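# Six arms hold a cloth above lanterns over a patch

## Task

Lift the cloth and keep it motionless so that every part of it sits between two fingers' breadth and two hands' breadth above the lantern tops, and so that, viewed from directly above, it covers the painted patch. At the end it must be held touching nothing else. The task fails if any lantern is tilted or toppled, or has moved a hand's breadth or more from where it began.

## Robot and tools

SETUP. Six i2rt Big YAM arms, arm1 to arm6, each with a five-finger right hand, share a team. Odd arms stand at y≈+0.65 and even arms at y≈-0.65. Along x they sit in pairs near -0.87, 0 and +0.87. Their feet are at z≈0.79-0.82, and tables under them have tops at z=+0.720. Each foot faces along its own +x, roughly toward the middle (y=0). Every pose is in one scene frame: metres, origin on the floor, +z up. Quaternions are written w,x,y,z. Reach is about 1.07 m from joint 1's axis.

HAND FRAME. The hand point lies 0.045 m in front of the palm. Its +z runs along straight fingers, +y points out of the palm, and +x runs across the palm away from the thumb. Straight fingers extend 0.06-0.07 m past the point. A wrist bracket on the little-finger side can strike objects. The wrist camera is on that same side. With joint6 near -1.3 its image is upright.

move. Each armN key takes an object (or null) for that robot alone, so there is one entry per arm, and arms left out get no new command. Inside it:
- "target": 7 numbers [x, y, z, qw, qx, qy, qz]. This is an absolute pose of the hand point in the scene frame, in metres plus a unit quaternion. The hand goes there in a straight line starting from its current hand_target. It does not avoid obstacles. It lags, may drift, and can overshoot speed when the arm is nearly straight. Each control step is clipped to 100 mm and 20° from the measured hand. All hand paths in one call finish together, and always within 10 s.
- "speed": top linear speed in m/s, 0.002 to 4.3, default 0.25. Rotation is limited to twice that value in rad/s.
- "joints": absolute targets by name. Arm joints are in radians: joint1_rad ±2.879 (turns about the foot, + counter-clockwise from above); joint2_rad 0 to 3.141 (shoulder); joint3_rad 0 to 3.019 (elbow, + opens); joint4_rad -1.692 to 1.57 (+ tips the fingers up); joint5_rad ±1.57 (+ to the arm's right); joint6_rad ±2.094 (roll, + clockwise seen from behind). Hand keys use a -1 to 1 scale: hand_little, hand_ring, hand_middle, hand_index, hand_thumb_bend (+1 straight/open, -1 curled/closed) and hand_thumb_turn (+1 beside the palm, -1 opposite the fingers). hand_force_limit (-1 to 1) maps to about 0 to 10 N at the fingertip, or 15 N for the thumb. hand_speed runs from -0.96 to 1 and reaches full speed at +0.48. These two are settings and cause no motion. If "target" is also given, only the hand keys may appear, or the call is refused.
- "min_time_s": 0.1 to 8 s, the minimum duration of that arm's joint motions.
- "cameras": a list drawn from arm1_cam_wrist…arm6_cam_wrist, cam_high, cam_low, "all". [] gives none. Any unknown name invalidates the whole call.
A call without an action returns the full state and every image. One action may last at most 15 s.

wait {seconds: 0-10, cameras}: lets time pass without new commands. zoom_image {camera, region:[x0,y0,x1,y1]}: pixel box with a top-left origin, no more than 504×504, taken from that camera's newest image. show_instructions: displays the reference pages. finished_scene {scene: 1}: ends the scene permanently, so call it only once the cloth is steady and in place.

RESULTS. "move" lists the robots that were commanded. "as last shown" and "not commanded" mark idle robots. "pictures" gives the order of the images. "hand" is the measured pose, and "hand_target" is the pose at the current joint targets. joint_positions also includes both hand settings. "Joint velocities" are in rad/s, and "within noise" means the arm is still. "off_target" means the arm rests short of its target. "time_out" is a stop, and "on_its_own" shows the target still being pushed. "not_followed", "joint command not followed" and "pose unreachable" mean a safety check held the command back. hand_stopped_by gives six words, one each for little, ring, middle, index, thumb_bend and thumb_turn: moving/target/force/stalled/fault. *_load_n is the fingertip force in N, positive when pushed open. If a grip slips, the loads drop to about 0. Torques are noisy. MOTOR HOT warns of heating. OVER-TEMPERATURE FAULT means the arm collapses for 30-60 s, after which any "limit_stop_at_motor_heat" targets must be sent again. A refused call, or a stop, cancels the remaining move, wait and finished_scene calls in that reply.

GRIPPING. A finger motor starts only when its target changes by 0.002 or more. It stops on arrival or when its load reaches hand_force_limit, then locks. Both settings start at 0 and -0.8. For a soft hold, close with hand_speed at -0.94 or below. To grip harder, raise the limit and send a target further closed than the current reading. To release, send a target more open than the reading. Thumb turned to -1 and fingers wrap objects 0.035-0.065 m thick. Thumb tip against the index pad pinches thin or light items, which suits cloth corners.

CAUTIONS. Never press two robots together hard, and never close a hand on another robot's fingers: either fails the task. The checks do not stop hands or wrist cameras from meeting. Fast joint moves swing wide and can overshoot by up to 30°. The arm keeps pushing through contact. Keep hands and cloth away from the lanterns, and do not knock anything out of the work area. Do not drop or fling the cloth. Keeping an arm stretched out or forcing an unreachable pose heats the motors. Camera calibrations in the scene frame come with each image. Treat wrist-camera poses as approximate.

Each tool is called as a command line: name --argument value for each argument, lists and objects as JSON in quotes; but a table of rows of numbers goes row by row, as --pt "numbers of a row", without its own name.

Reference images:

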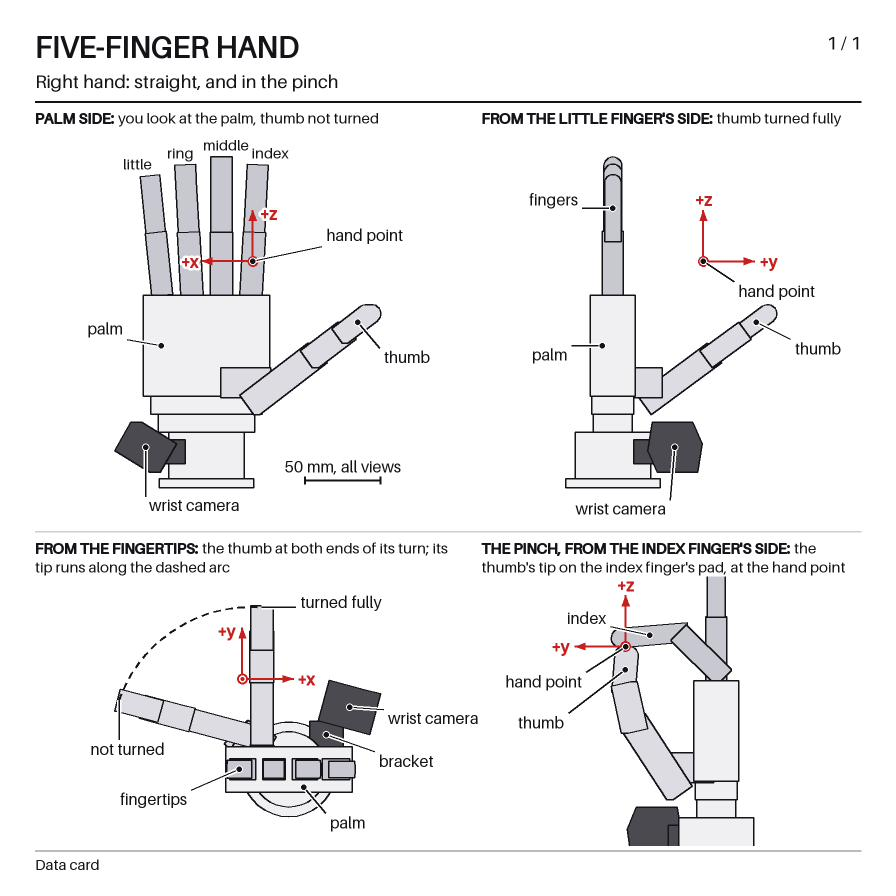

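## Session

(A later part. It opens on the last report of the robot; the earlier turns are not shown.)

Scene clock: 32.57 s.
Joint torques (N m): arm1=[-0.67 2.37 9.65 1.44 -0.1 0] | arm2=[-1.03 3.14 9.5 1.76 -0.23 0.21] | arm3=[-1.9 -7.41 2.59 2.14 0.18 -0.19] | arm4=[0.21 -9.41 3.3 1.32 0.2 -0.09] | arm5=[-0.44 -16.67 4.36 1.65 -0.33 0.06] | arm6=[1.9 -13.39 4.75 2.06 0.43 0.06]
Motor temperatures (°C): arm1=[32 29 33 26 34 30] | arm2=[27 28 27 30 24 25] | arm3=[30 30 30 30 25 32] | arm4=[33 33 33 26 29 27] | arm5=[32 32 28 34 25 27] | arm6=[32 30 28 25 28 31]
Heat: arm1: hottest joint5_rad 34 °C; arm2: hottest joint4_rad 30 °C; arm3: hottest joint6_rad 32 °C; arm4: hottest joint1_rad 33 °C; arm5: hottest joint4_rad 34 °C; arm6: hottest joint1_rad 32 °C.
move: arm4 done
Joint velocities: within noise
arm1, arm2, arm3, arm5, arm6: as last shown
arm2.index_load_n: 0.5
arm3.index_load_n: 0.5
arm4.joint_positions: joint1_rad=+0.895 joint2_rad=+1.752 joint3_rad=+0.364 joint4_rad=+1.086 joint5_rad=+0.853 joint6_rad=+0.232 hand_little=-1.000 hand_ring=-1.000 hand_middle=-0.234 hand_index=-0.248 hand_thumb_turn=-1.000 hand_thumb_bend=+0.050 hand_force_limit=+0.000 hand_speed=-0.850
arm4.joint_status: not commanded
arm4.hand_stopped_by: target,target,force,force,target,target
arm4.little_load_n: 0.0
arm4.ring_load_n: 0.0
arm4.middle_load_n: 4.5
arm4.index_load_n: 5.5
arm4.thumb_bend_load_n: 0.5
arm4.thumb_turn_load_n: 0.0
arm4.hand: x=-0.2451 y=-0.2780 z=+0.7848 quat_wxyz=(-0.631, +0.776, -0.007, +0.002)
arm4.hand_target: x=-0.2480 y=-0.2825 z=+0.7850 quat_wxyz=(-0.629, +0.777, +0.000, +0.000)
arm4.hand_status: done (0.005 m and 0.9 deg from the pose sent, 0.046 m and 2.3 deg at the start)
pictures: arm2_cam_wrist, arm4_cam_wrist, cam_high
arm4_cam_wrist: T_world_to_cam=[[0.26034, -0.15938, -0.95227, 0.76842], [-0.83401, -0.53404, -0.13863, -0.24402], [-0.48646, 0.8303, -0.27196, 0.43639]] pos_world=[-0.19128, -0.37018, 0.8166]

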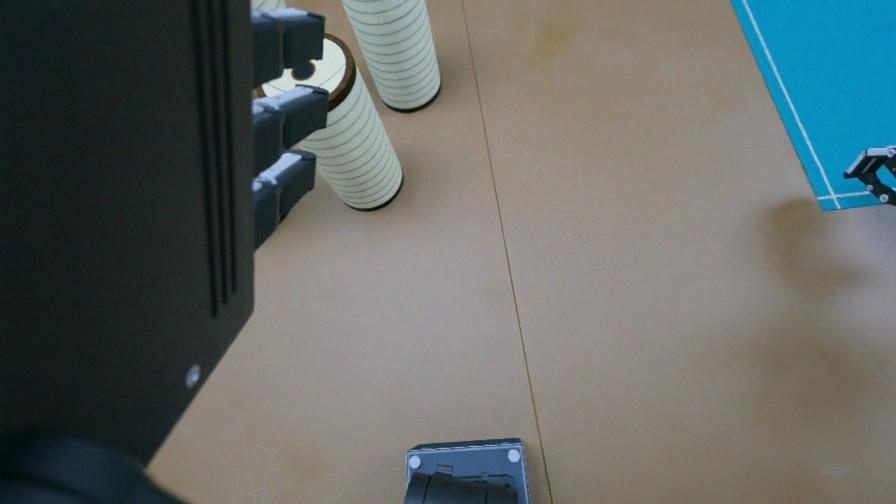

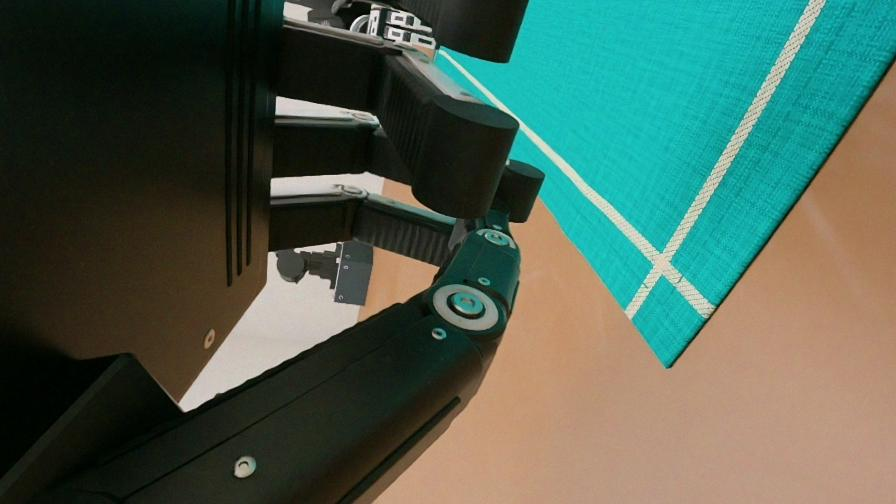

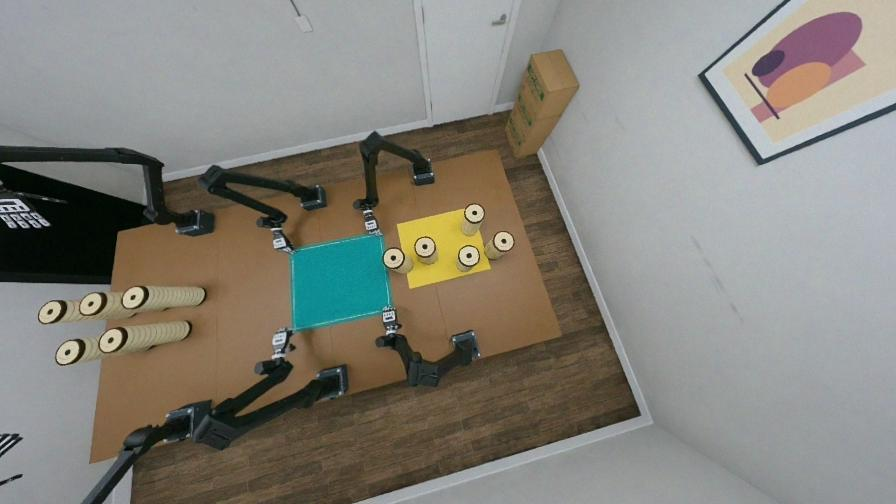

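move --arm3 '{"target": [-0.215, 0.2605, 0.78, 0, 0, 0.866, -0.5], "speed": 0.12, "joints": {"hand_speed": 0.0, "hand_index": 0.0, "hand_middle": 1.0, "hand_thumb_bend": 0.45, "hand_thumb_turn": -0.53}}' --arm4 '{"target": [-0.236, -0.267, 0.78, 0.5, -0.866, 0, 0], "speed": 0.12, "joints": {"hand_speed": 0.0, "hand_index": 0.0, "hand_middle": 1.0, "hand_thumb_bend": 0.45, "hand_thumb_turn": -0.53}}' --arm5 '{"target": [0.424, 0.247, 0.775, 0, 0, 0.866, -0.5], "speed": 0.12, "joints": {"hand_speed": 0.0, "hand_index": 0.0, "hand_middle": 1.0, "hand_thumb_bend": 0.45, "hand_thumb_turn": -0.53}}' --arm6 '{"target": [0.421, -0.300, 0.775, 0.5, -0.866, 0, 0], "speed": 0.12, "joints": {"hand_speed": 0.0, "hand_index": 0.0, "hand_middle": 1.0, "hand_thumb_bend": 0.45, "hand_thumb_turn": -0.53}}' --cameras '["arm3_cam_wrist", "arm4_cam_wrist", "arm5_cam_wrist", "arm6_cam_wrist"]'

Scene clock: 36.17 s.
Joint torques (N m): arm1=[-0.67 2.32 9.66 1.43 -0.09 0] | arm2=[-1.03 3.14 9.48 1.76 -0.23 0.21] | arm3=[0.15 -9.93 7.98 1.24 -0.21 -0.31] | arm4=[-1.38 -9.11 8.85 1.18 0.28 0.04] | arm5=[1.14 -20.07 8.08 0.59 -0.47 -0.16] | arm6=[1.38 -15.85 9.35 0.66 0.43 0.26]
Motor temperatures (°C): arm1=[32 29 33 26 34 30] | arm2=[27 28 27 30 24 25] | arm3=[30 30 30 30 25 32] | arm4=[33 33 33 26 29 27] | arm5=[32 32 28 34 25 27] | arm6=[32 30 28 25 28 31]
Heat: arm1: hottest joint5_rad 34 °C; arm2: hottest joint4_rad 30 °C; arm3: hottest joint6_rad 32 °C; arm4: hottest joint1_rad 33 °C; arm5: hottest joint4_rad 34 °C; arm6: hottest joint1_rad 32 °C.
move: arm3 off_target; arm4 off_target; arm5 off_target; arm6 off_target
Joint velocities: within noise
arm1, arm2: as last shown
arm2.index_load_n: 0.0
arm3.joint_positions: joint1_rad=-0.784 joint2_rad=+1.584 joint3_rad=+0.523 joint4_rad=+0.349 joint5_rad=-0.664 joint6_rad=-0.452 hand_little=-1.000 hand_ring=-1.000 hand_middle=+1.000 hand_index=+0.000 hand_thumb_turn=-0.530 hand_thumb_bend=+0.450 hand_force_limit=+0.000 hand_speed=+0.000
arm3.joint_status: all done
arm3.hand_stopped_by: target,target,target,target,target,target
arm3.little_load_n: 0.0
arm3.ring_load_n: 0.0
arm3.middle_load_n: 0.0
arm3.index_load_n: 0.0
arm3.thumb_bend_load_n: 0.0
arm3.thumb_turn_load_n: 0.0
arm3.hand: x=-0.2075 y=+0.2723 z=+0.7692 quat_wxyz=(-0.010, -0.014, -0.870, +0.492)
arm3.hand_target: x=-0.2146 y=+0.2608 z=+0.7802 quat_wxyz=(+0.000, +0.000, -0.866, +0.500)
arm3.hand_status: off_target (0.018 m and 2.2 deg from the pose sent, 0.044 m and 18.7 deg at the start)
arm4.joint_positions: joint1_rad=+0.765 joint2_rad=+1.529 joint3_rad=+0.456 joint4_rad=+0.394 joint5_rad=+0.619 joint6_rad=+0.395 hand_little=-1.000 hand_ring=-1.000 hand_middle=+1.000 hand_index=+0.000 hand_thumb_turn=-0.530 hand_thumb_bend=+0.450 hand_force_limit=+0.000 hand_speed=+0.000
arm4.joint_status: all done
arm4.hand_stopped_by: target,target,target,target,target,target
arm4.little_load_n: 0.0
arm4.ring_load_n: 0.0
arm4.middle_load_n: 0.0
arm4.index_load_n: 0.0
arm4.thumb_bend_load_n: 0.0
arm4.thumb_turn_load_n: 0.0
arm4.hand: x=-0.2279 y=-0.2816 z=+0.7659 quat_wxyz=(-0.490, +0.871, +0.014, +0.010)
arm4.hand_target: x=-0.2355 y=-0.2675 z=+0.7803 quat_wxyz=(-0.500, +0.866, +0.000, +0.000)
arm4.hand_status: off_target (0.022 m and 2.4 deg from the pose sent, 0.015 m and 18.2 deg at the start)
arm5.joint_positions: joint1_rad=-1.012 joint2_rad=+2.004 joint3_rad=+1.140 joint4_rad=-0.004 joint5_rad=-0.859 joint6_rad=-0.694 hand_little=-1.000 hand_ring=-1.000 hand_middle=+1.000 hand_index=+0.000 hand_thumb_turn=-0.530 hand_thumb_bend=+0.450 hand_force_limit=+0.000 hand_speed=+0.000
arm5.joint_status: all done
arm5.hand_stopped_by: target,target,target,target,target,target
arm5.little_load_n: 0.0
arm5.ring_load_n: 0.0
arm5.middle_load_n: 0.0
arm5.index_load_n: 0.0
arm5.thumb_bend_load_n: 0.0
arm5.thumb_turn_load_n: 0.0
arm5.hand: x=+0.4322 y=+0.2565 z=+0.7661 quat_wxyz=(-0.009, -0.014, -0.868, +0.497)
arm5.hand_target: x=+0.4243 y=+0.2472 z=+0.7752 quat_wxyz=(+0.000, +0.000, -0.866, +0.500)
arm5.hand_status: off_target (0.015 m and 2.0 deg from the pose sent, 0.043 m and 18.4 deg at the start)
arm6.joint_positions: joint1_rad=+1.089 joint2_rad=+1.814 joint3_rad=+0.941 joint4_rad=-0.063 joint5_rad=+0.889 joint6_rad=+0.782 hand_little=-1.000 hand_ring=-1.000 hand_middle=+1.000 hand_index=+0.000 hand_thumb_turn=-0.530 hand_thumb_bend=+0.449 hand_force_limit=+0.000 hand_speed=+0.000
arm6.joint_status: all done
arm6.hand_stopped_by: target,target,target,target,target,target
arm6.little_load_n: 0.0
arm6.ring_load_n: 0.0
arm6.middle_load_n: 0.0
arm6.index_load_n: 0.0
arm6.thumb_bend_load_n: 0.0
arm6.thumb_turn_load_n: 0.0
arm6.hand: x=+0.4312 y=-0.3081 z=+0.7634 quat_wxyz=(-0.498, +0.867, +0.011, +0.009)
arm6.hand_target: x=+0.4214 y=-0.3001 z=+0.7752 quat_wxyz=(-0.500, +0.866, +0.000, +0.000)
arm6.hand_status: off_target (0.017 m and 1.7 deg from the pose sent, 0.041 m and 18.5 deg at the start)
arm3_cam_wrist: T_world_to_cam=[[-0.21518, 0.55263, -0.80517, 0.41998], [0.82148, 0.54827, 0.15676, -0.10294], [0.52808, -0.6277, -0.57195, 0.83442]] pos_world=[-0.26571, 0.3481, 0.83154]
arm4_cam_wrist: T_world_to_cam=[[0.30212, -0.46036, -0.83474, 0.58011], [-0.81866, -0.57392, 0.02021, -0.36363], [-0.48838, 0.67727, -0.55027, 0.61229]] pos_world=[-0.17393, -0.35632, 0.82852]
arm5_cam_wrist: T_world_to_cam=[[-0.20753, 0.54196, -0.81438, 0.56976], [0.87329, 0.47777, 0.09541, -0.56666], [0.44079, -0.69139, -0.57244, 0.54027]] pos_world=[0.37495, 0.33547, 0.82734]
arm6_cam_wrist: T_world_to_cam=[[0.26734, -0.44601, -0.85417, 0.40431], [-0.82701, -0.56115, 0.03417, 0.15894], [-0.49455, 0.69727, -0.51887, 0.94085]] pos_world=[0.48866, -0.38651, 0.8281]

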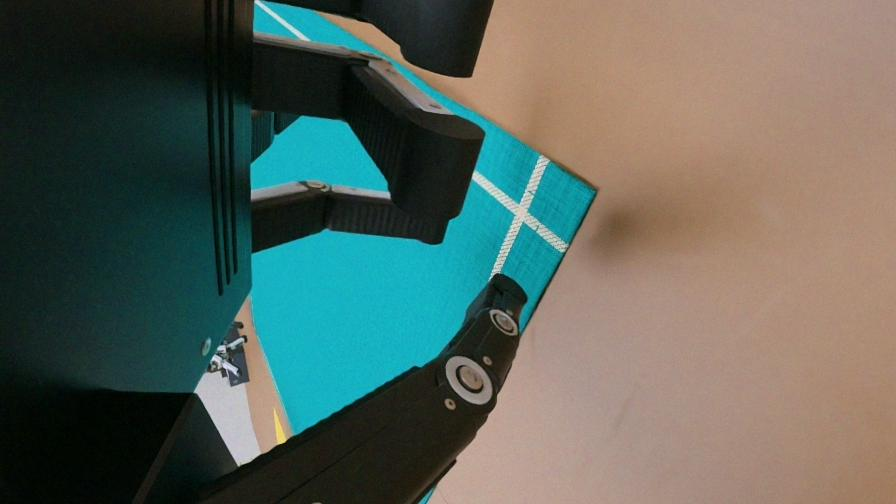

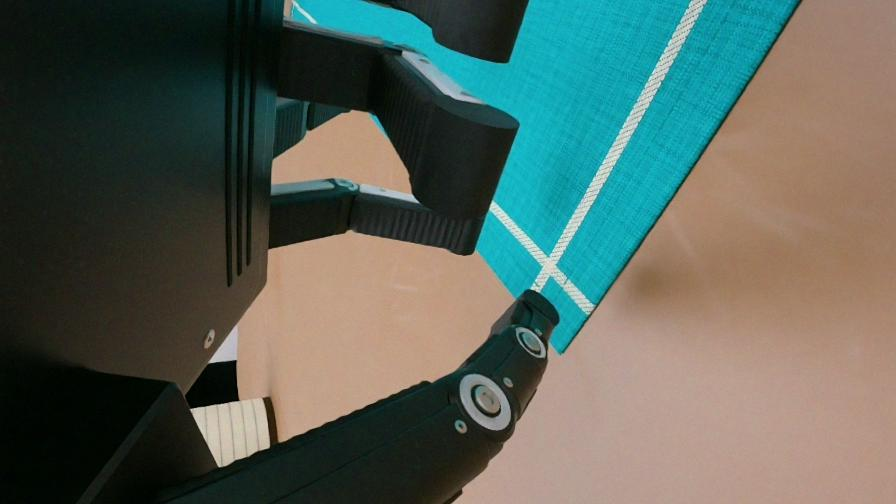

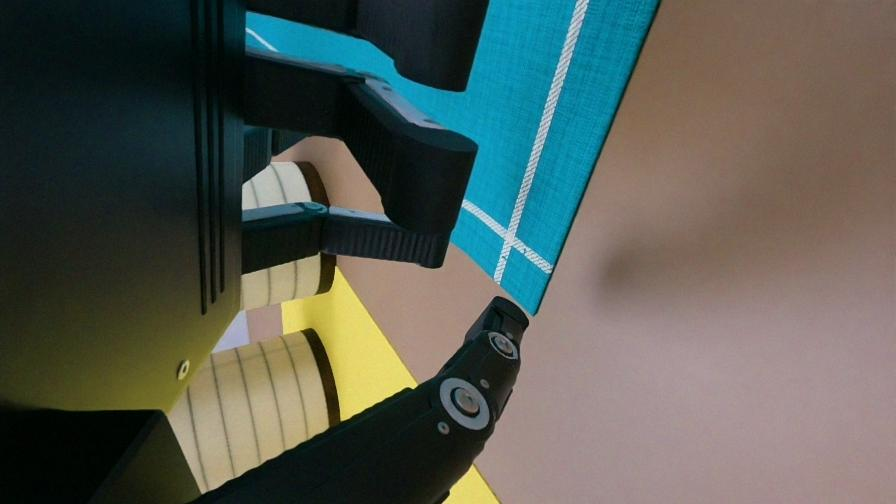

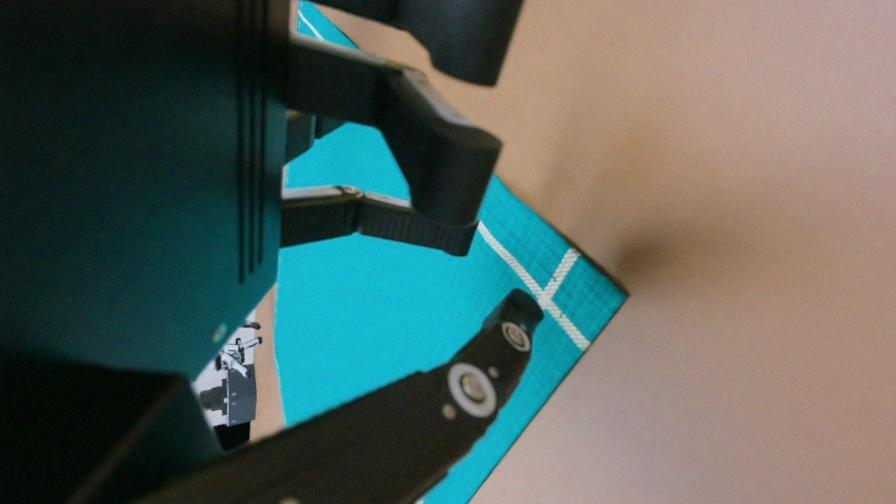

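move --arm3 '{"target": [-0.217, 0.2605, 0.747, 0, 0, 0.866, -0.5], "speed": 0.06}' --arm4 '{"target": [-0.238, -0.265, 0.747, 0.5, -0.866, 0, 0], "speed": 0.06}' --arm5 '{"target": [0.420, 0.245, 0.745, 0, 0, 0.866, -0.5], "speed": 0.06}' --arm6 '{"target": [0.419, -0.298, 0.745, 0.5, -0.866, 0, 0], "speed": 0.06}' --cameras '["arm3_cam_wrist", "arm4_cam_wrist", "arm5_cam_wrist", "arm6_cam_wrist"]'

Scene clock: 37.57 s.
Joint torques (N m): arm1=[-0.73 2.32 9.63 1.43 -0.09 0] | arm2=[-1.08 3.14 9.48 1.73 -0.23 0.21] | arm3=[-0.03 -8.35 6.68 2.61 -0.32 -0.32] | arm4=[-1.44 -7.77 7.5 2.43 0.28 0.05] | arm5=[1.14 -18.26 8.05 1.51 -0.48 -0.16] | arm6=[1.08 -14.51 8.69 1.94 0.41 0.24]
Motor temperatures (°C): arm1=[32 29 34 26 34 30] | arm2=[27 28 27 30 24 25] | arm3=[30 30 30 30 25 32] | arm4=[33 33 33 26 29 27] | arm5=[32 33 28 34 25 27] | arm6=[32 30 28 25 28 31]
Heat: arm1: hottest joint3_rad 34 °C; arm2: hottest joint4_rad 30 °C; arm3: hottest joint6_rad 32 °C; arm4: hottest joint1_rad 33 °C; arm5: hottest joint4_rad 34 °C; arm6: hottest joint1_rad 32 °C.
move: arm3 off_target; arm4 off_target; arm5 off_target; arm6 off_target
Joint velocities: within noise
arm1, arm2: as last shown
arm2.thumb_bend_load_n: -0.5
arm3.joint_positions: joint1_rad=-0.784 joint2_rad=+1.677 joint3_rad=+0.523 joint4_rad=+0.439 joint5_rad=-0.664 joint6_rad=-0.456 hand_little=-1.000 hand_ring=-1.000 hand_middle=+1.000 hand_index=+0.000 hand_thumb_turn=-0.530 hand_thumb_bend=+0.450 hand_force_limit=+0.000 hand_speed=+0.000
arm3.joint_status: not commanded
arm3.hand_stopped_by: target,target,target,target,target,target
arm3.little_load_n: 0.0
arm3.ring_load_n: 0.0
arm3.middle_load_n: 0.0
arm3.index_load_n: 0.0
arm3.thumb_bend_load_n: 0.0
arm3.thumb_turn_load_n: 0.0
arm3.hand: x=-0.2094 y=+0.2708 z=+0.7443 quat_wxyz=(-0.010, -0.013, -0.871, +0.491)
arm3.hand_target: x=-0.2167 y=+0.2608 z=+0.7472 quat_wxyz=(+0.000, +0.000, -0.866, +0.500)
arm3.hand_status: off_target (0.013 m and 2.2 deg from the pose sent, 0.027 m and 2.2 deg at the start)
arm4.joint_positions: joint1_rad=+0.765 joint2_rad=+1.635 joint3_rad=+0.456 joint4_rad=+0.500 joint5_rad=+0.618 joint6_rad=+0.396 hand_little=-1.000 hand_ring=-1.000 hand_middle=+1.000 hand_index=+0.000 hand_thumb_turn=-0.530 hand_thumb_bend=+0.450 hand_force_limit=+0.000 hand_speed=+0.000
arm4.joint_status: not commanded
arm4.hand_stopped_by: target,target,target,target,target,target
arm4.little_load_n: 0.0
arm4.ring_load_n: 0.0
arm4.middle_load_n: -0.5
arm4.index_load_n: 0.0
arm4.thumb_bend_load_n: 0.0
arm4.thumb_turn_load_n: 0.0
arm4.hand: x=-0.2306 y=-0.2792 z=+0.7409 quat_wxyz=(-0.490, +0.871, +0.013, +0.009)
arm4.hand_target: x=-0.2376 y=-0.2654 z=+0.7474 quat_wxyz=(-0.500, +0.866, +0.000, +0.000)
arm4.hand_status: off_target (0.017 m and 2.3 deg from the pose sent, 0.027 m and 2.3 deg at the start)
arm5.joint_positions: joint1_rad=-1.012 joint2_rad=+2.049 joint3_rad=+1.148 joint4_rad=+0.029 joint5_rad=-0.859 joint6_rad=-0.695 hand_little=-1.000 hand_ring=-1.000 hand_middle=+1.000 hand_index=+0.000 hand_thumb_turn=-0.530 hand_thumb_bend=+0.450 hand_force_limit=+0.000 hand_speed=+0.000
arm5.joint_status: not commanded
arm5.hand_stopped_by: target,target,target,target,target,target
arm5.little_load_n: 0.0
arm5.ring_load_n: 0.0
arm5.middle_load_n: 0.0
arm5.index_load_n: 0.0
arm5.thumb_bend_load_n: 0.0
arm5.thumb_turn_load_n: 0.0
arm5.hand: x=+0.4299 y=+0.2555 z=+0.7467 quat_wxyz=(-0.010, -0.014, -0.868, +0.496)
arm5.hand_target: x=+0.4204 y=+0.2453 z=+0.7453 quat_wxyz=(+0.000, +0.000, -0.866, +0.500)
arm5.hand_status: off_target (0.014 m and 2.1 deg from the pose sent, 0.027 m and 2.0 deg at the start)
arm6.joint_positions: joint1_rad=+1.088 joint2_rad=+1.861 joint3_rad=+0.941 joint4_rad=-0.023 joint5_rad=+0.888 joint6_rad=+0.783 hand_little=-1.000 hand_ring=-1.000 hand_middle=+1.000 hand_index=+0.000 hand_thumb_turn=-0.530 hand_thumb_bend=+0.449 hand_force_limit=+0.000 hand_speed=+0.000
arm6.joint_status: not commanded
arm6.hand_stopped_by: target,target,target,target,target,target
arm6.little_load_n: 0.0
arm6.ring_load_n: 0.0
arm6.middle_load_n: 0.0
arm6.index_load_n: 0.0
arm6.thumb_bend_load_n: 0.0
arm6.thumb_turn_load_n: 0.0
arm6.hand: x=+0.4306 y=-0.3072 z=+0.7436 quat_wxyz=(-0.496, +0.868, +0.012, +0.012)
arm6.hand_target: x=+0.4195 y=-0.2982 z=+0.7453 quat_wxyz=(-0.500, +0.866, +0.000, +0.000)
arm6.hand_status: off_target (0.015 m and 2.0 deg from the pose sent, 0.024 m and 1.6 deg at the start)
arm3_cam_wrist: T_world_to_cam=[[-0.21732, 0.55407, -0.8036, 0.39837], [0.82047, 0.54968, 0.15711, -0.09742], [0.52878, -0.62519, -0.57405, 0.82117]] pos_world=[-0.26771, 0.34621, 0.80683]
arm4_cam_wrist: T_world_to_cam=[[0.30008, -0.46048, -0.83541, 0.56122], [-0.81903, -0.57333, 0.02182, -0.36511], [-0.48902, 0.67768, -0.54919, 0.5947]] pos_world=[-0.17663, -0.35392, 0.80342]
arm5_cam_wrist: T_world_to_cam=[[-0.20594, 0.5436, -0.81369, 0.55232], [0.87292, 0.47786, 0.09831, -0.56428], [0.44227, -0.69003, -0.57293, 0.52877]] pos_world=[0.37245, 0.33428, 0.80784]
arm6_cam_wrist: T_world_to_cam=[[0.27145, -0.4493, -0.85114, 0.38284], [-0.82752, -0.56053, 0.03197, 0.16173], [-0.49145, 0.69566, -0.52396, 0.9316]] pos_world=[0.48775, -0.38541, 0.8088]

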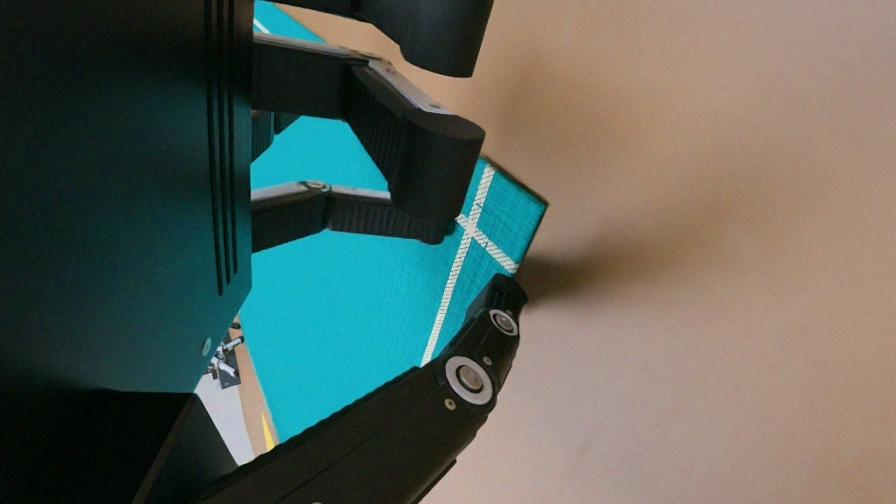

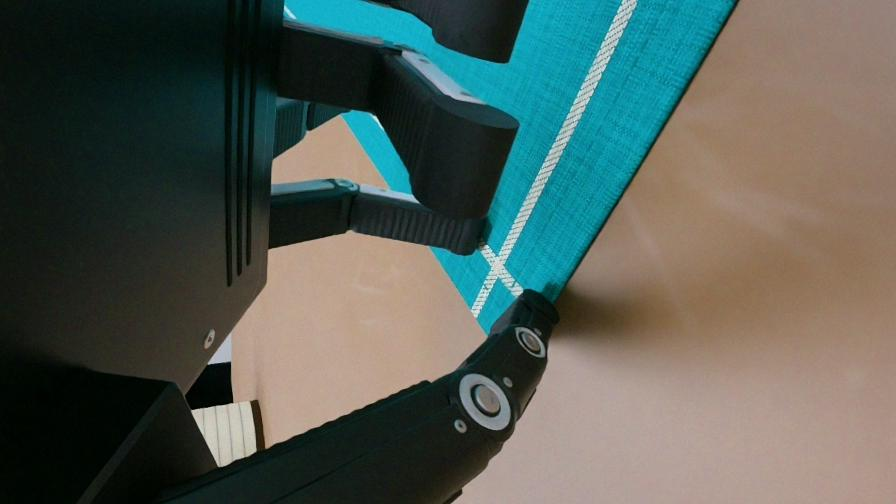

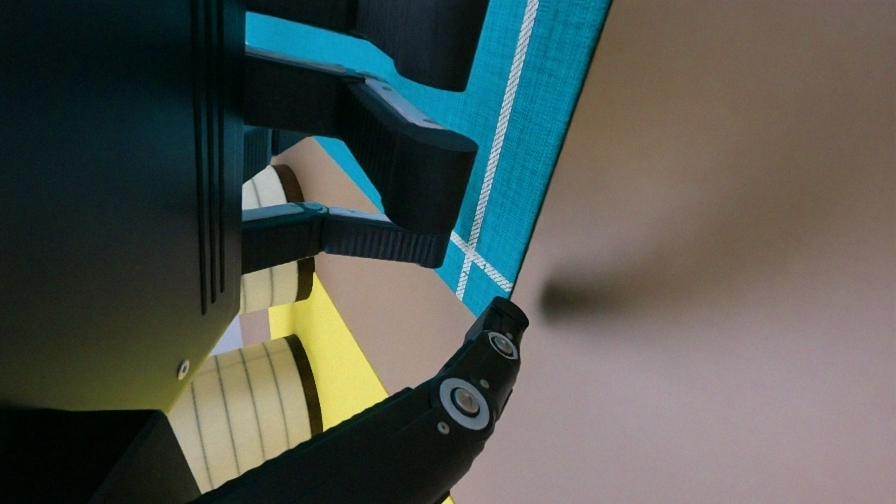

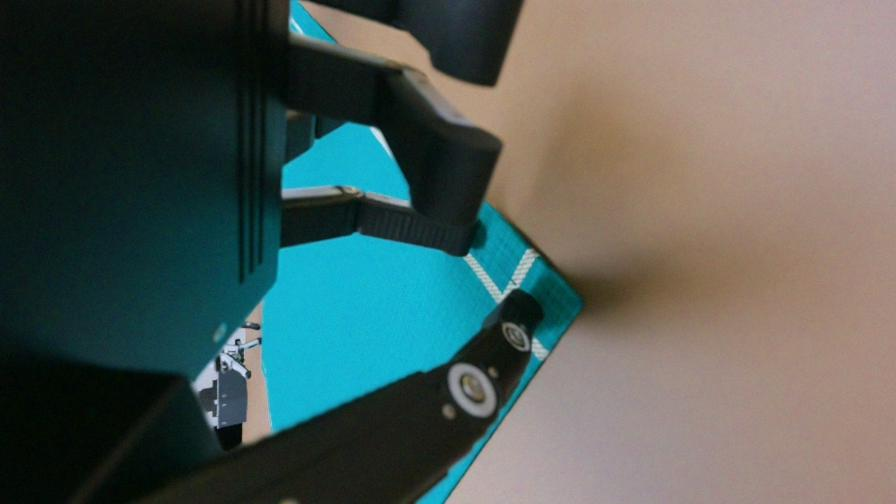

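move --arm3 '{"target": [-0.219, 0.249, 0.751, 0, 0, 0.866, -0.5], "speed": 0.06}' --arm4 '{"target": [-0.240, -0.251, 0.753, 0.5, -0.866, 0, 0], "speed": 0.06}' --arm5 '{"target": [0.420, 0.234, 0.747, 0, 0, 0.866, -0.5], "speed": 0.06}' --arm6 '{"target": [0.412, -0.287, 0.747, 0.5, -0.866, 0, 0], "speed": 0.06}' --cameras '[]'

Scene clock: 38.67 s.
Joint torques (N m): arm1=[-0.67 2.32 9.65 1.43 -0.09 0] | arm2=[-1.03 3.14 9.51 1.77 -0.23 0.21] | arm3=[0.26 -8.23 7.3 1.98 -0.19 -0.15] | arm4=[-1.49 -8.18 7.99 1.42 0.25 -0.14] | arm5=[1.14 -17.96 8.06 1.52 -0.45 0.05] | arm6=[1.03 -14.45 9.32 1.73 0.41 0.12]
Motor temperatures (°C): arm1=[32 29 34 26 34 30] | arm2=[27 28 28 30 24 25] | arm3=[30 30 30 30 25 32] | arm4=[33 33 33 26 29 27] | arm5=[32 33 28 34 25 27] | arm6=[32 30 28 25 28 31]
Heat: arm1: hottest joint3_rad 34 °C; arm2: hottest joint4_rad 30 °C; arm3: hottest joint6_rad 32 °C; arm4: hottest joint1_rad 33 °C; arm5: hottest joint4_rad 34 °C; arm6: hottest joint1_rad 32 °C.
move: arm3 off_target; arm4 off_target; arm5 off_target; arm6 off_target
Joint velocities: within noise
arm1.joint_positions: joint1_rad=-0.769 joint2_rad=+0.580 joint3_rad=+1.413 joint4_rad=-1.635 joint5_rad=-0.148 joint6_rad=-1.247 hand_little=+1.000 hand_ring=+1.000 hand_middle=+1.000 hand_index=+1.000 hand_thumb_turn=+1.000 hand_thumb_bend=+1.000 hand_force_limit=+0.000 hand_speed=-0.800
arm1.joint_status: not commanded
arm1.hand_stopped_by: target,target,target,target,target,target
arm1.little_load_n: 0.0
arm1.ring_load_n: 0.0
arm1.middle_load_n: 0.0
arm1.index_load_n: 0.0
arm1.thumb_bend_load_n: 0.0
arm1.thumb_turn_load_n: 0.0
arm1.hand: x=-0.9874 y=+0.5535 z=+1.2626 quat_wxyz=(+0.287, +0.245, -0.890, +0.256)
arm1.hand_target: x=-0.9871 y=+0.5537 z=+1.2698 quat_wxyz=(+0.295, +0.245, -0.886, +0.260)
arm1.hand_status: not commanded
arm2.joint_positions: joint1_rad=-0.190 joint2_rad=+0.599 joint3_rad=+1.434 joint4_rad=-1.566 joint5_rad=-0.217 joint6_rad=-1.305 hand_little=+1.000 hand_ring=+1.000 hand_middle=+1.000 hand_index=+1.000 hand_thumb_turn=+1.000 hand_thumb_bend=+1.000 hand_force_limit=+0.000 hand_speed=-0.800
arm2.joint_status: not commanded
arm2.hand_stopped_by: target,target,target,target,target,target
arm2.little_load_n: 0.0
arm2.ring_load_n: 0.0
arm2.middle_load_n: 0.0
arm2.index_load_n: 0.0
arm2.thumb_bend_load_n: 0.0
arm2.thumb_turn_load_n: 0.0
arm2.hand: x=-0.8190 y=-0.4776 z=+1.2763 quat_wxyz=(-0.360, +0.759, +0.501, +0.210)
arm2.hand_target: x=-0.8190 y=-0.4777 z=+1.2852 quat_wxyz=(-0.367, +0.754, +0.500, +0.217)
arm2.hand_status: not commanded
arm3.joint_positions: joint1_rad=-0.770 joint2_rad=+1.678 joint3_rad=+0.543 joint4_rad=+0.439 joint5_rad=-0.653 joint6_rad=-0.456 hand_little=-1.000 hand_ring=-1.000 hand_middle=+1.000 hand_index=+0.000 hand_thumb_turn=-0.530 hand_thumb_bend=+0.450 hand_force_limit=+0.000 hand_speed=+0.000
arm3.joint_status: not commanded
arm3.hand_stopped_by: target,target,target,target,target,target
arm3.little_load_n: 0.0
arm3.ring_load_n: 0.0
arm3.middle_load_n: 0.0
arm3.index_load_n: 0.0
arm3.thumb_bend_load_n: 0.0
arm3.thumb_turn_load_n: 0.0
arm3.hand: x=-0.2140 y=+0.2604 z=+0.7491 quat_wxyz=(-0.003, -0.006, -0.869, +0.495)
arm3.hand_target: x=-0.2189 y=+0.2493 z=+0.7513 quat_wxyz=(+0.000, +0.000, -0.866, +0.500)
arm3.hand_status: off_target (0.013 m and 0.9 deg from the pose sent, 0.025 m and 2.2 deg at the start)
arm4.joint_positions: joint1_rad=+0.743 joint2_rad=+1.635 joint3_rad=+0.487 joint4_rad=+0.500 joint5_rad=+0.600 joint6_rad=+0.396 hand_little=-1.000 hand_ring=-1.000 hand_middle=+1.000 hand_index=+0.000 hand_thumb_turn=-0.530 hand_thumb_bend=+0.450 hand_force_limit=+0.000 hand_speed=+0.000
arm4.joint_status: not commanded
arm4.hand_stopped_by: target,target,target,target,target,target
arm4.little_load_n: 0.0
arm4.ring_load_n: 0.0
arm4.middle_load_n: 0.0
arm4.index_load_n: 0.0
arm4.thumb_bend_load_n: 0.0
arm4.thumb_turn_load_n: 0.0
arm4.hand: x=-0.2368 y=-0.2625 z=+0.7504 quat_wxyz=(-0.497, +0.868, +0.003, -0.001)
arm4.hand_target: x=-0.2397 y=-0.2512 z=+0.7533 quat_wxyz=(-0.500, +0.866, +0.000, +0.000)
arm4.hand_status: off_target (0.012 m and 0.5 deg from the pose sent, 0.032 m and 2.3 deg at the start)
arm5.joint_positions: joint1_rad=-0.994 joint2_rad=+2.049 joint3_rad=+1.166 joint4_rad=+0.033 joint5_rad=-0.848 joint6_rad=-0.695 hand_little=-1.000 hand_ring=-1.000 hand_middle=+1.000 hand_index=+0.000 hand_thumb_turn=-0.530 hand_thumb_bend=+0.450 hand_force_limit=+0.000 hand_speed=+0.000
arm5.joint_status: not commanded
arm5.hand_stopped_by: target,target,target,target,target,target
arm5.little_load_n: 0.0
arm5.ring_load_n: 0.0
arm5.middle_load_n: 0.0
arm5.index_load_n: 0.0
arm5.thumb_bend_load_n: 0.0
arm5.thumb_turn_load_n: -0.5
arm5.hand: x=+0.4269 y=+0.2439 z=+0.7516 quat_wxyz=(-0.003, -0.004, -0.868, +0.497)
arm5.hand_target: x=+0.4204 y=+0.2344 z=+0.7472 quat_wxyz=(+0.000, +0.000, -0.866, +0.500)
arm5.hand_status: off_target (0.013 m and 0.7 deg from the pose sent, 0.024 m and 2.1 deg at the start)
arm6.joint_positions: joint1_rad=+1.075 joint2_rad=+1.870 joint3_rad=+0.969 joint4_rad=-0.023 joint5_rad=+0.880 joint6_rad=+0.782 hand_little=-1.000 hand_ring=-1.000 hand_middle=+1.000 hand_index=+0.000 hand_thumb_turn=-0.530 hand_thumb_bend=+0.449 hand_force_limit=+0.000 hand_speed=+0.000
arm6.joint_status: not commanded
arm6.hand_stopped_by: target,target,target,target,target,target
arm6.little_load_n: 0.0
arm6.ring_load_n: 0.0
arm6.middle_load_n: -0.5
arm6.index_load_n: 0.0
arm6.thumb_bend_load_n: 0.0
arm6.thumb_turn_load_n: 0.0
arm6.hand: x=+0.4222 y=-0.2967 z=+0.7483 quat_wxyz=(-0.497, +0.868, +0.004, +0.005)
arm6.hand_target: x=+0.4125 y=-0.2872 z=+0.7473 quat_wxyz=(-0.500, +0.866, +0.000, +0.000)
arm6.hand_status: off_target (0.014 m and 0.8 deg from the pose sent, 0.028 m and 2.0 deg at the start)

move --arm3 '{"target": [-0.219, 0.249, 0.731, 0, 0, 0.866, -0.5], "speed": 0.04}' --arm4 '{"target": [-0.239, -0.251, 0.731, 0.5, -0.866, 0, 0], "speed": 0.04}' --arm5 '{"target": [0.421, 0.234, 0.725, 0, 0, 0.866, -0.5], "speed": 0.04}' --arm6 '{"target": [0.412, -0.287, 0.726, 0.5, -0.866, 0, 0], "speed": 0.04}' --cameras '["arm3_cam_wrist", "arm4_cam_wrist", "arm5_cam_wrist", "arm6_cam_wrist"]'

Scene clock: 39.87 s.
Joint torques (N m): arm1=[-0.67 2.43 9.65 1.44 -0.09 0] | arm2=[-1.03 3.14 9.5 1.78 -0.23 0.21] | arm3=[0.09 -7 6.16 2.11 0.14 -0.29] | arm4=[-1.49 -6.95 6.58 1.89 0.16 -0.16] | arm5=[1.26 -17.32 7.56 1.5 -0.36 0.06] | arm6=[1.2 -13.22 8.38 1.7 0.36 0.09]
Motor temperatures (°C): arm1=[32 29 34 26 34 30] | arm2=[27 28 28 30 24 25] | arm3=[30 30 30 30 25 32] | arm4=[33 33 33 26 29 27] | arm5=[32 33 28 34 25 27] | arm6=[32 30 28 25 28 31]
Heat: arm1: hottest joint3_rad 34 °C; arm2: hottest joint4_rad 30 °C; arm3: hottest joint6_rad 32 °C; arm4: hottest joint1_rad 33 °C; arm5: hottest joint4_rad 34 °C; arm6: hottest joint1_rad 32 °C.
move: arm3 off_target; arm4 done; arm5 off_target; arm6 off_target
Joint velocities: within noise
arm1, arm2: as last shown
arm2.middle_load_n: -0.5
arm3.joint_positions: joint1_rad=-0.770 joint2_rad=+1.727 joint3_rad=+0.552 joint4_rad=+0.510 joint5_rad=-0.662 joint6_rad=-0.446 hand_little=-1.000 hand_ring=-1.000 hand_middle=+1.000 hand_index=+0.000 hand_thumb_turn=-0.530 hand_thumb_bend=+0.450 hand_force_limit=+0.000 hand_speed=+0.000
arm3.joint_status: not commanded
arm3.hand_stopped_by: target,target,target,target,target,target
arm3.little_load_n: 0.0
arm3.ring_load_n: 0.0
arm3.middle_load_n: 0.0
arm3.index_load_n: -1.0
arm3.thumb_bend_load_n: -0.5
arm3.thumb_turn_load_n: 0.5
arm3.hand: x=-0.2185 y=+0.2529 z=+0.7421 quat_wxyz=(+0.000, -0.003, -0.862, +0.506)
arm3.hand_target: x=-0.2188 y=+0.2494 z=+0.7313 quat_wxyz=(+0.000, +0.000, -0.866, +0.500)
arm3.hand_status: off_target (0.012 m and 0.9 deg from the pose sent, 0.022 m and 0.9 deg at the start)
arm4.joint_positions: joint1_rad=+0.740 joint2_rad=+1.697 joint3_rad=+0.492 joint4_rad=+0.577 joint5_rad=+0.600 joint6_rad=+0.396 hand_little=-1.000 hand_ring=-1.000 hand_middle=+1.000 hand_index=+0.000 hand_thumb_turn=-0.530 hand_thumb_bend=+0.450 hand_force_limit=+0.000 hand_speed=+0.000
arm4.joint_status: not commanded
arm4.hand_stopped_by: target,target,target,target,target,target
arm4.little_load_n: 0.0
arm4.ring_load_n: 0.0
arm4.middle_load_n: 0.0
arm4.index_load_n: -0.5
arm4.thumb_bend_load_n: -1.5
arm4.thumb_turn_load_n: 0.0
arm4.hand: x=-0.2405 y=-0.2567 z=+0.7394 quat_wxyz=(-0.504, +0.864, -0.002, -0.006)
arm4.hand_target: x=-0.2387 y=-0.2514 z=+0.7311 quat_wxyz=(-0.500, +0.866, +0.000, +0.000)
arm4.hand_status: done (0.010 m and 0.9 deg from the pose sent, 0.023 m and 0.5 deg at the start)
arm5.joint_positions: joint1_rad=-0.994 joint2_rad=+2.084 joint3_rad=+1.168 joint4_rad=+0.081 joint5_rad=-0.849 joint6_rad=-0.695 hand_little=-1.000 hand_ring=-1.000 hand_middle=+1.000 hand_index=+0.000 hand_thumb_turn=-0.530 hand_thumb_bend=+0.450 hand_force_limit=+0.000 hand_speed=+0.000
arm5.joint_status: not commanded
arm5.hand_stopped_by: target,target,target,target,target,target
arm5.little_load_n: 0.0
arm5.ring_load_n: 0.0
arm5.middle_load_n: 0.0
arm5.index_load_n: 0.0
arm5.thumb_bend_load_n: 0.0
arm5.thumb_turn_load_n: 0.0
arm5.hand: x=+0.4238 y=+0.2420 z=+0.7372 quat_wxyz=(+0.002, -0.001, -0.865, +0.501)
arm5.hand_target: x=+0.4215 y=+0.2345 z=+0.7251 quat_wxyz=(+0.000, +0.000, -0.866, +0.500)
arm5.hand_status: off_target (0.015 m and 0.3 deg from the pose sent, 0.029 m and 0.7 deg at the start)
arm6.joint_positions: joint1_rad=+1.075 joint2_rad=+1.899 joint3_rad=+0.972 joint4_rad=+0.031 joint5_rad=+0.880 joint6_rad=+0.781 hand_little=-1.000 hand_ring=-1.000 hand_middle=+1.000 hand_index=+0.000 hand_thumb_turn=-0.530 hand_thumb_bend=+0.449 hand_force_limit=+0.000 hand_speed=+0.000
arm6.joint_status: not commanded
arm6.hand_stopped_by: target,target,target,target,target,target
arm6.little_load_n: 0.0
arm6.ring_load_n: 0.0
arm6.middle_load_n: 0.0
arm6.index_load_n: 0.0
arm6.thumb_bend_load_n: -1.0
arm6.thumb_turn_load_n: -0.5
arm6.hand: x=+0.4155 y=-0.2933 z=+0.7406 quat_wxyz=(-0.503, +0.864, -0.002, -0.005)
arm6.hand_target: x=+0.4127 y=-0.2874 z=+0.7263 quat_wxyz=(-0.500, +0.866, +0.000, +0.000)
arm6.hand_status: off_target (0.016 m and 0.7 deg from the pose sent, 0.026 m and 0.8 deg at the start)
arm3_cam_wrist: T_world_to_cam=[[-0.24404, 0.52452, -0.81567, 0.41507], [0.82, 0.56065, 0.11519, -0.05151], [0.51772, -0.64074, -0.56693, 0.80985]] pos_world=[-0.27574, 0.33007, 0.80363]
arm4_cam_wrist: T_world_to_cam=[[0.25929, -0.43668, -0.86144, 0.58885], [-0.82349, -0.56598, 0.03904, -0.37218], [-0.50461, 0.69927, -0.50635, 0.54395]] pos_world=[-0.18468, -0.33388, 0.79722]
arm5_cam_wrist: T_world_to_cam=[[-0.24082, 0.53136, -0.8122, 0.56724], [0.87055, 0.48824, 0.06131, -0.52589], [0.42913, -0.69229, -0.58015, 0.52827]] pos_world=[0.36772, 0.32107, 0.79943]
arm6_cam_wrist: T_world_to_cam=[[0.23124, -0.4381, -0.86867, 0.42358], [-0.82934, -0.55558, 0.05943, 0.13906], [-0.50865, 0.70668, -0.4918, 0.89951]] pos_world=[0.47492, -0.37284, 0.80207]

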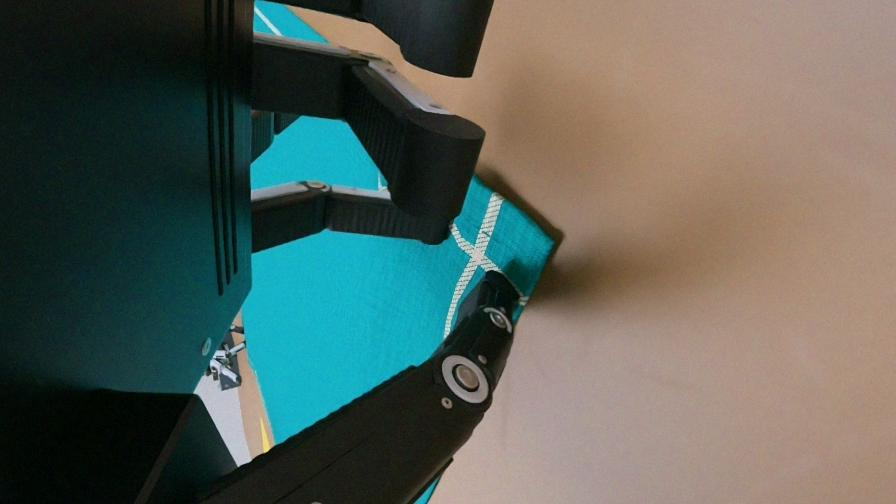

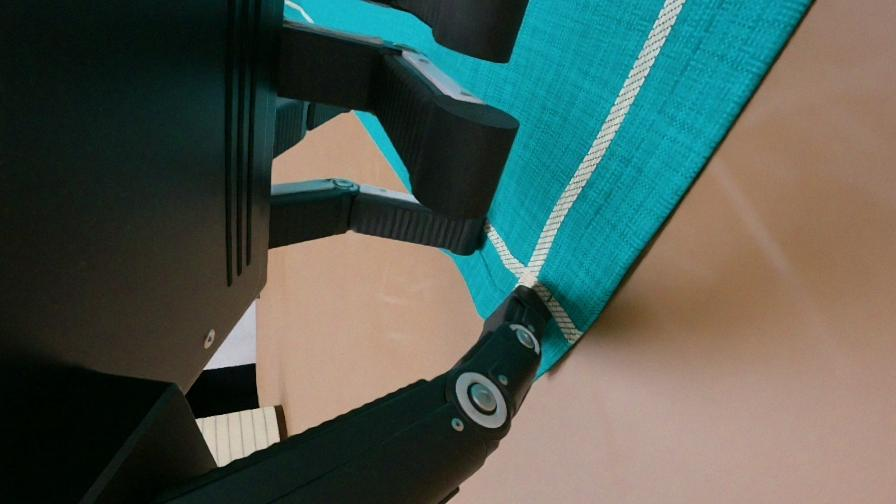

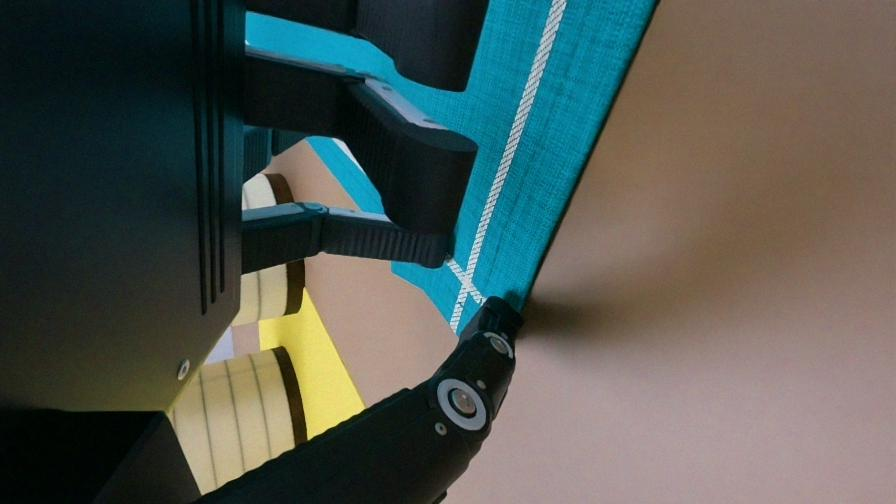

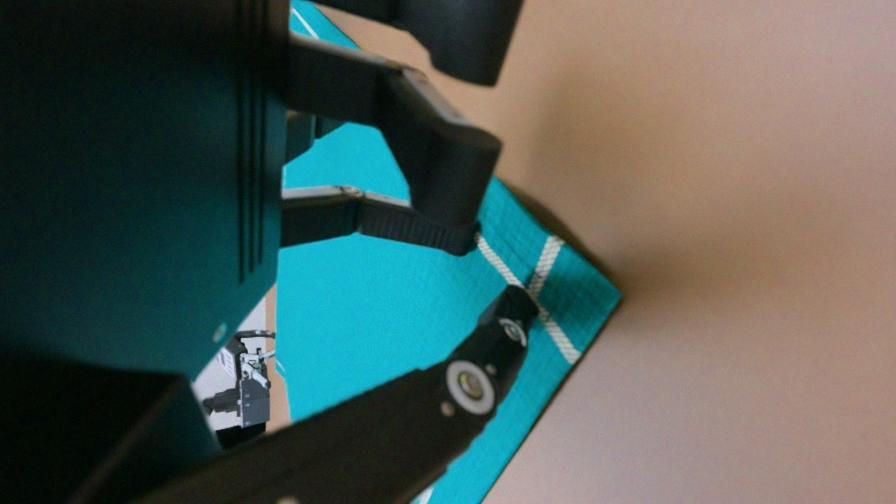

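move --arm4 '{"target": [-0.237, -0.254, 0.718, 0.5, -0.866, 0, 0], "speed": 0.02, "joints": {"hand_speed": -0.8, "hand_force_limit": 0.5, "hand_index": -0.5, "hand_thumb_bend": -0.05}}' --cameras '["arm4_cam_wrist"]'

zoom_image --camera "arm4_cam_wrist" --region '[380, 130, 680, 430]'

Scene clock: 41.97 s.
Joint torques (N m): arm1=[-0.67 2.37 9.66 1.43 -0.09 0] | arm2=[-1.03 3.08 9.47 1.76 -0.23 0.21] | arm3=[0.26 -7 6.15 2.14 0.14 -0.27] | arm4=[-1.32 -6.59 5.39 1.62 0.14 -0.14] | arm5=[1.26 -17.38 7.56 1.46 -0.36 0.06] | arm6=[1.38 -13.22 8.32 1.66 0.39 0.08]
Motor temperatures (°C): arm1=[32 29 34 26 34 30] | arm2=[27 28 28 30 24 25] | arm3=[30 30 30 30 25 32] | arm4=[33 33 33 26 29 27] | arm5=[32 33 28 34 25 27] | arm6=[32 30 28 25 28 31]
Heat: arm1: hottest joint3_rad 34 °C; arm2: hottest joint4_rad 30 °C; arm3: hottest joint6_rad 32 °C; arm4: hottest joint1_rad 33 °C; arm5: hottest joint4_rad 34 °C; arm6: hottest joint1_rad 32 °C.
move: arm4 off_target
Joint velocities: within noise
arm1, arm2, arm3, arm5, arm6: as last shown
arm1.thumb_turn_load_n: -0.5
arm2.middle_load_n: 0.0
arm3.index_load_n: -0.5
arm3.hand: x=-0.2186 y=+0.2527 z=+0.7422 quat_wxyz=(+0.001, -0.002, -0.862, +0.507)
arm3.hand_target: x=-0.2188 y=+0.2493 z=+0.7314 quat_wxyz=(+0.000, +0.000, -0.866, +0.500)
arm4.joint_positions: joint1_rad=+0.739 joint2_rad=+1.734 joint3_rad=+0.492 joint4_rad=+0.638 joint5_rad=+0.601 joint6_rad=+0.396 hand_little=-1.000 hand_ring=-1.000 hand_middle=+1.000 hand_index=-0.310 hand_thumb_turn=-0.530 hand_thumb_bend=+0.210 hand_force_limit=+0.500 hand_speed=-0.800
arm4.joint_status: hand_index off_target (ended at -0.310, target -0.500); hand_thumb_bend off_target (ended at +0.210, target -0.050); the others done
arm4.hand_stopped_by: target,target,target,force,force,target
arm4.little_load_n: 0.0
arm4.ring_load_n: 0.0
arm4.middle_load_n: 0.0
arm4.index_load_n: 13.5
arm4.thumb_bend_load_n: 11.5
arm4.thumb_turn_load_n: 1.0
arm4.hand: x=-0.2430 y=-0.2527 z=+0.7348 quat_wxyz=(-0.512, +0.859, -0.007, -0.012)
arm4.hand_target: x=-0.2367 y=-0.2547 z=+0.7187 quat_wxyz=(-0.500, +0.866, +0.000, +0.000)
arm4.hand_status: off_target (0.018 m and 2.3 deg from the pose sent, 0.022 m and 0.9 deg at the start)
arm5.joint_positions: joint1_rad=-0.994 joint2_rad=+2.084 joint3_rad=+1.168 joint4_rad=+0.083 joint5_rad=-0.849 joint6_rad=-0.694 hand_little=-1.000 hand_ring=-1.000 hand_middle=+1.000 hand_index=+0.000 hand_thumb_turn=-0.530 hand_thumb_bend=+0.450 hand_force_limit=+0.000 hand_speed=+0.000
arm5.hand: x=+0.4235 y=+0.2419 z=+0.7373 quat_wxyz=(+0.003, -0.001, -0.865, +0.501)
arm5.hand_target: x=+0.4215 y=+0.2345 z=+0.7252 quat_wxyz=(+0.000, +0.000, -0.866, +0.500)
arm4_cam_wrist: T_world_to_cam=[[0.24502, -0.42077, -0.87345, 0.59666], [-0.82418, -0.56485, 0.04091, -0.3731], [-0.51058, 0.70986, -0.48519, 0.5233]] pos_world=[-0.18651, -0.33115, 0.79032]

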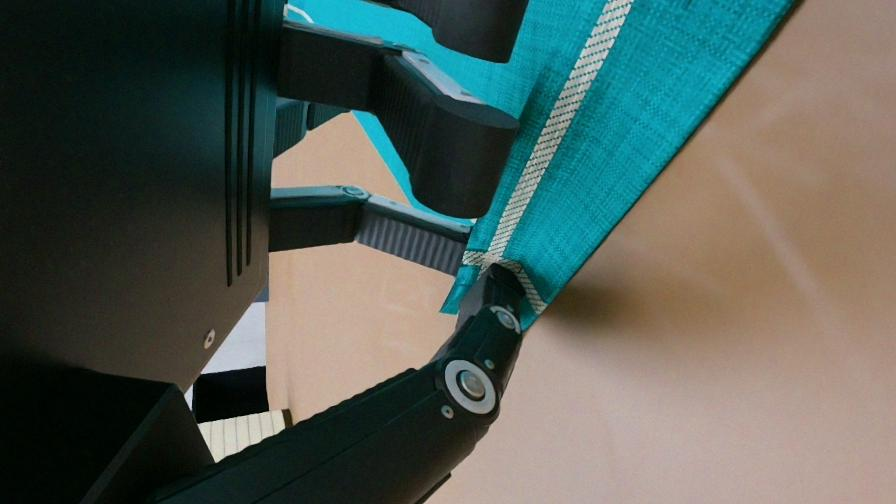

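Scaled by 1.680 from the camera's image (finer frame: 1280x720).

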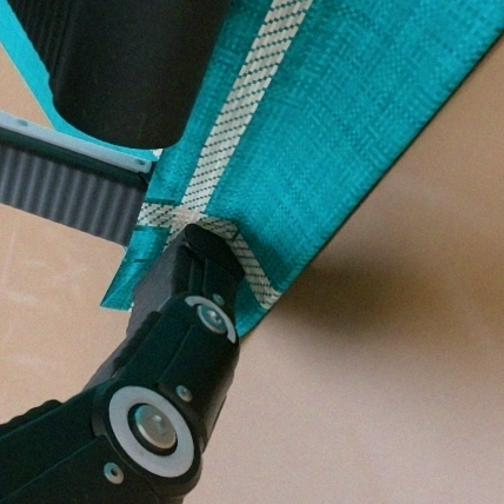

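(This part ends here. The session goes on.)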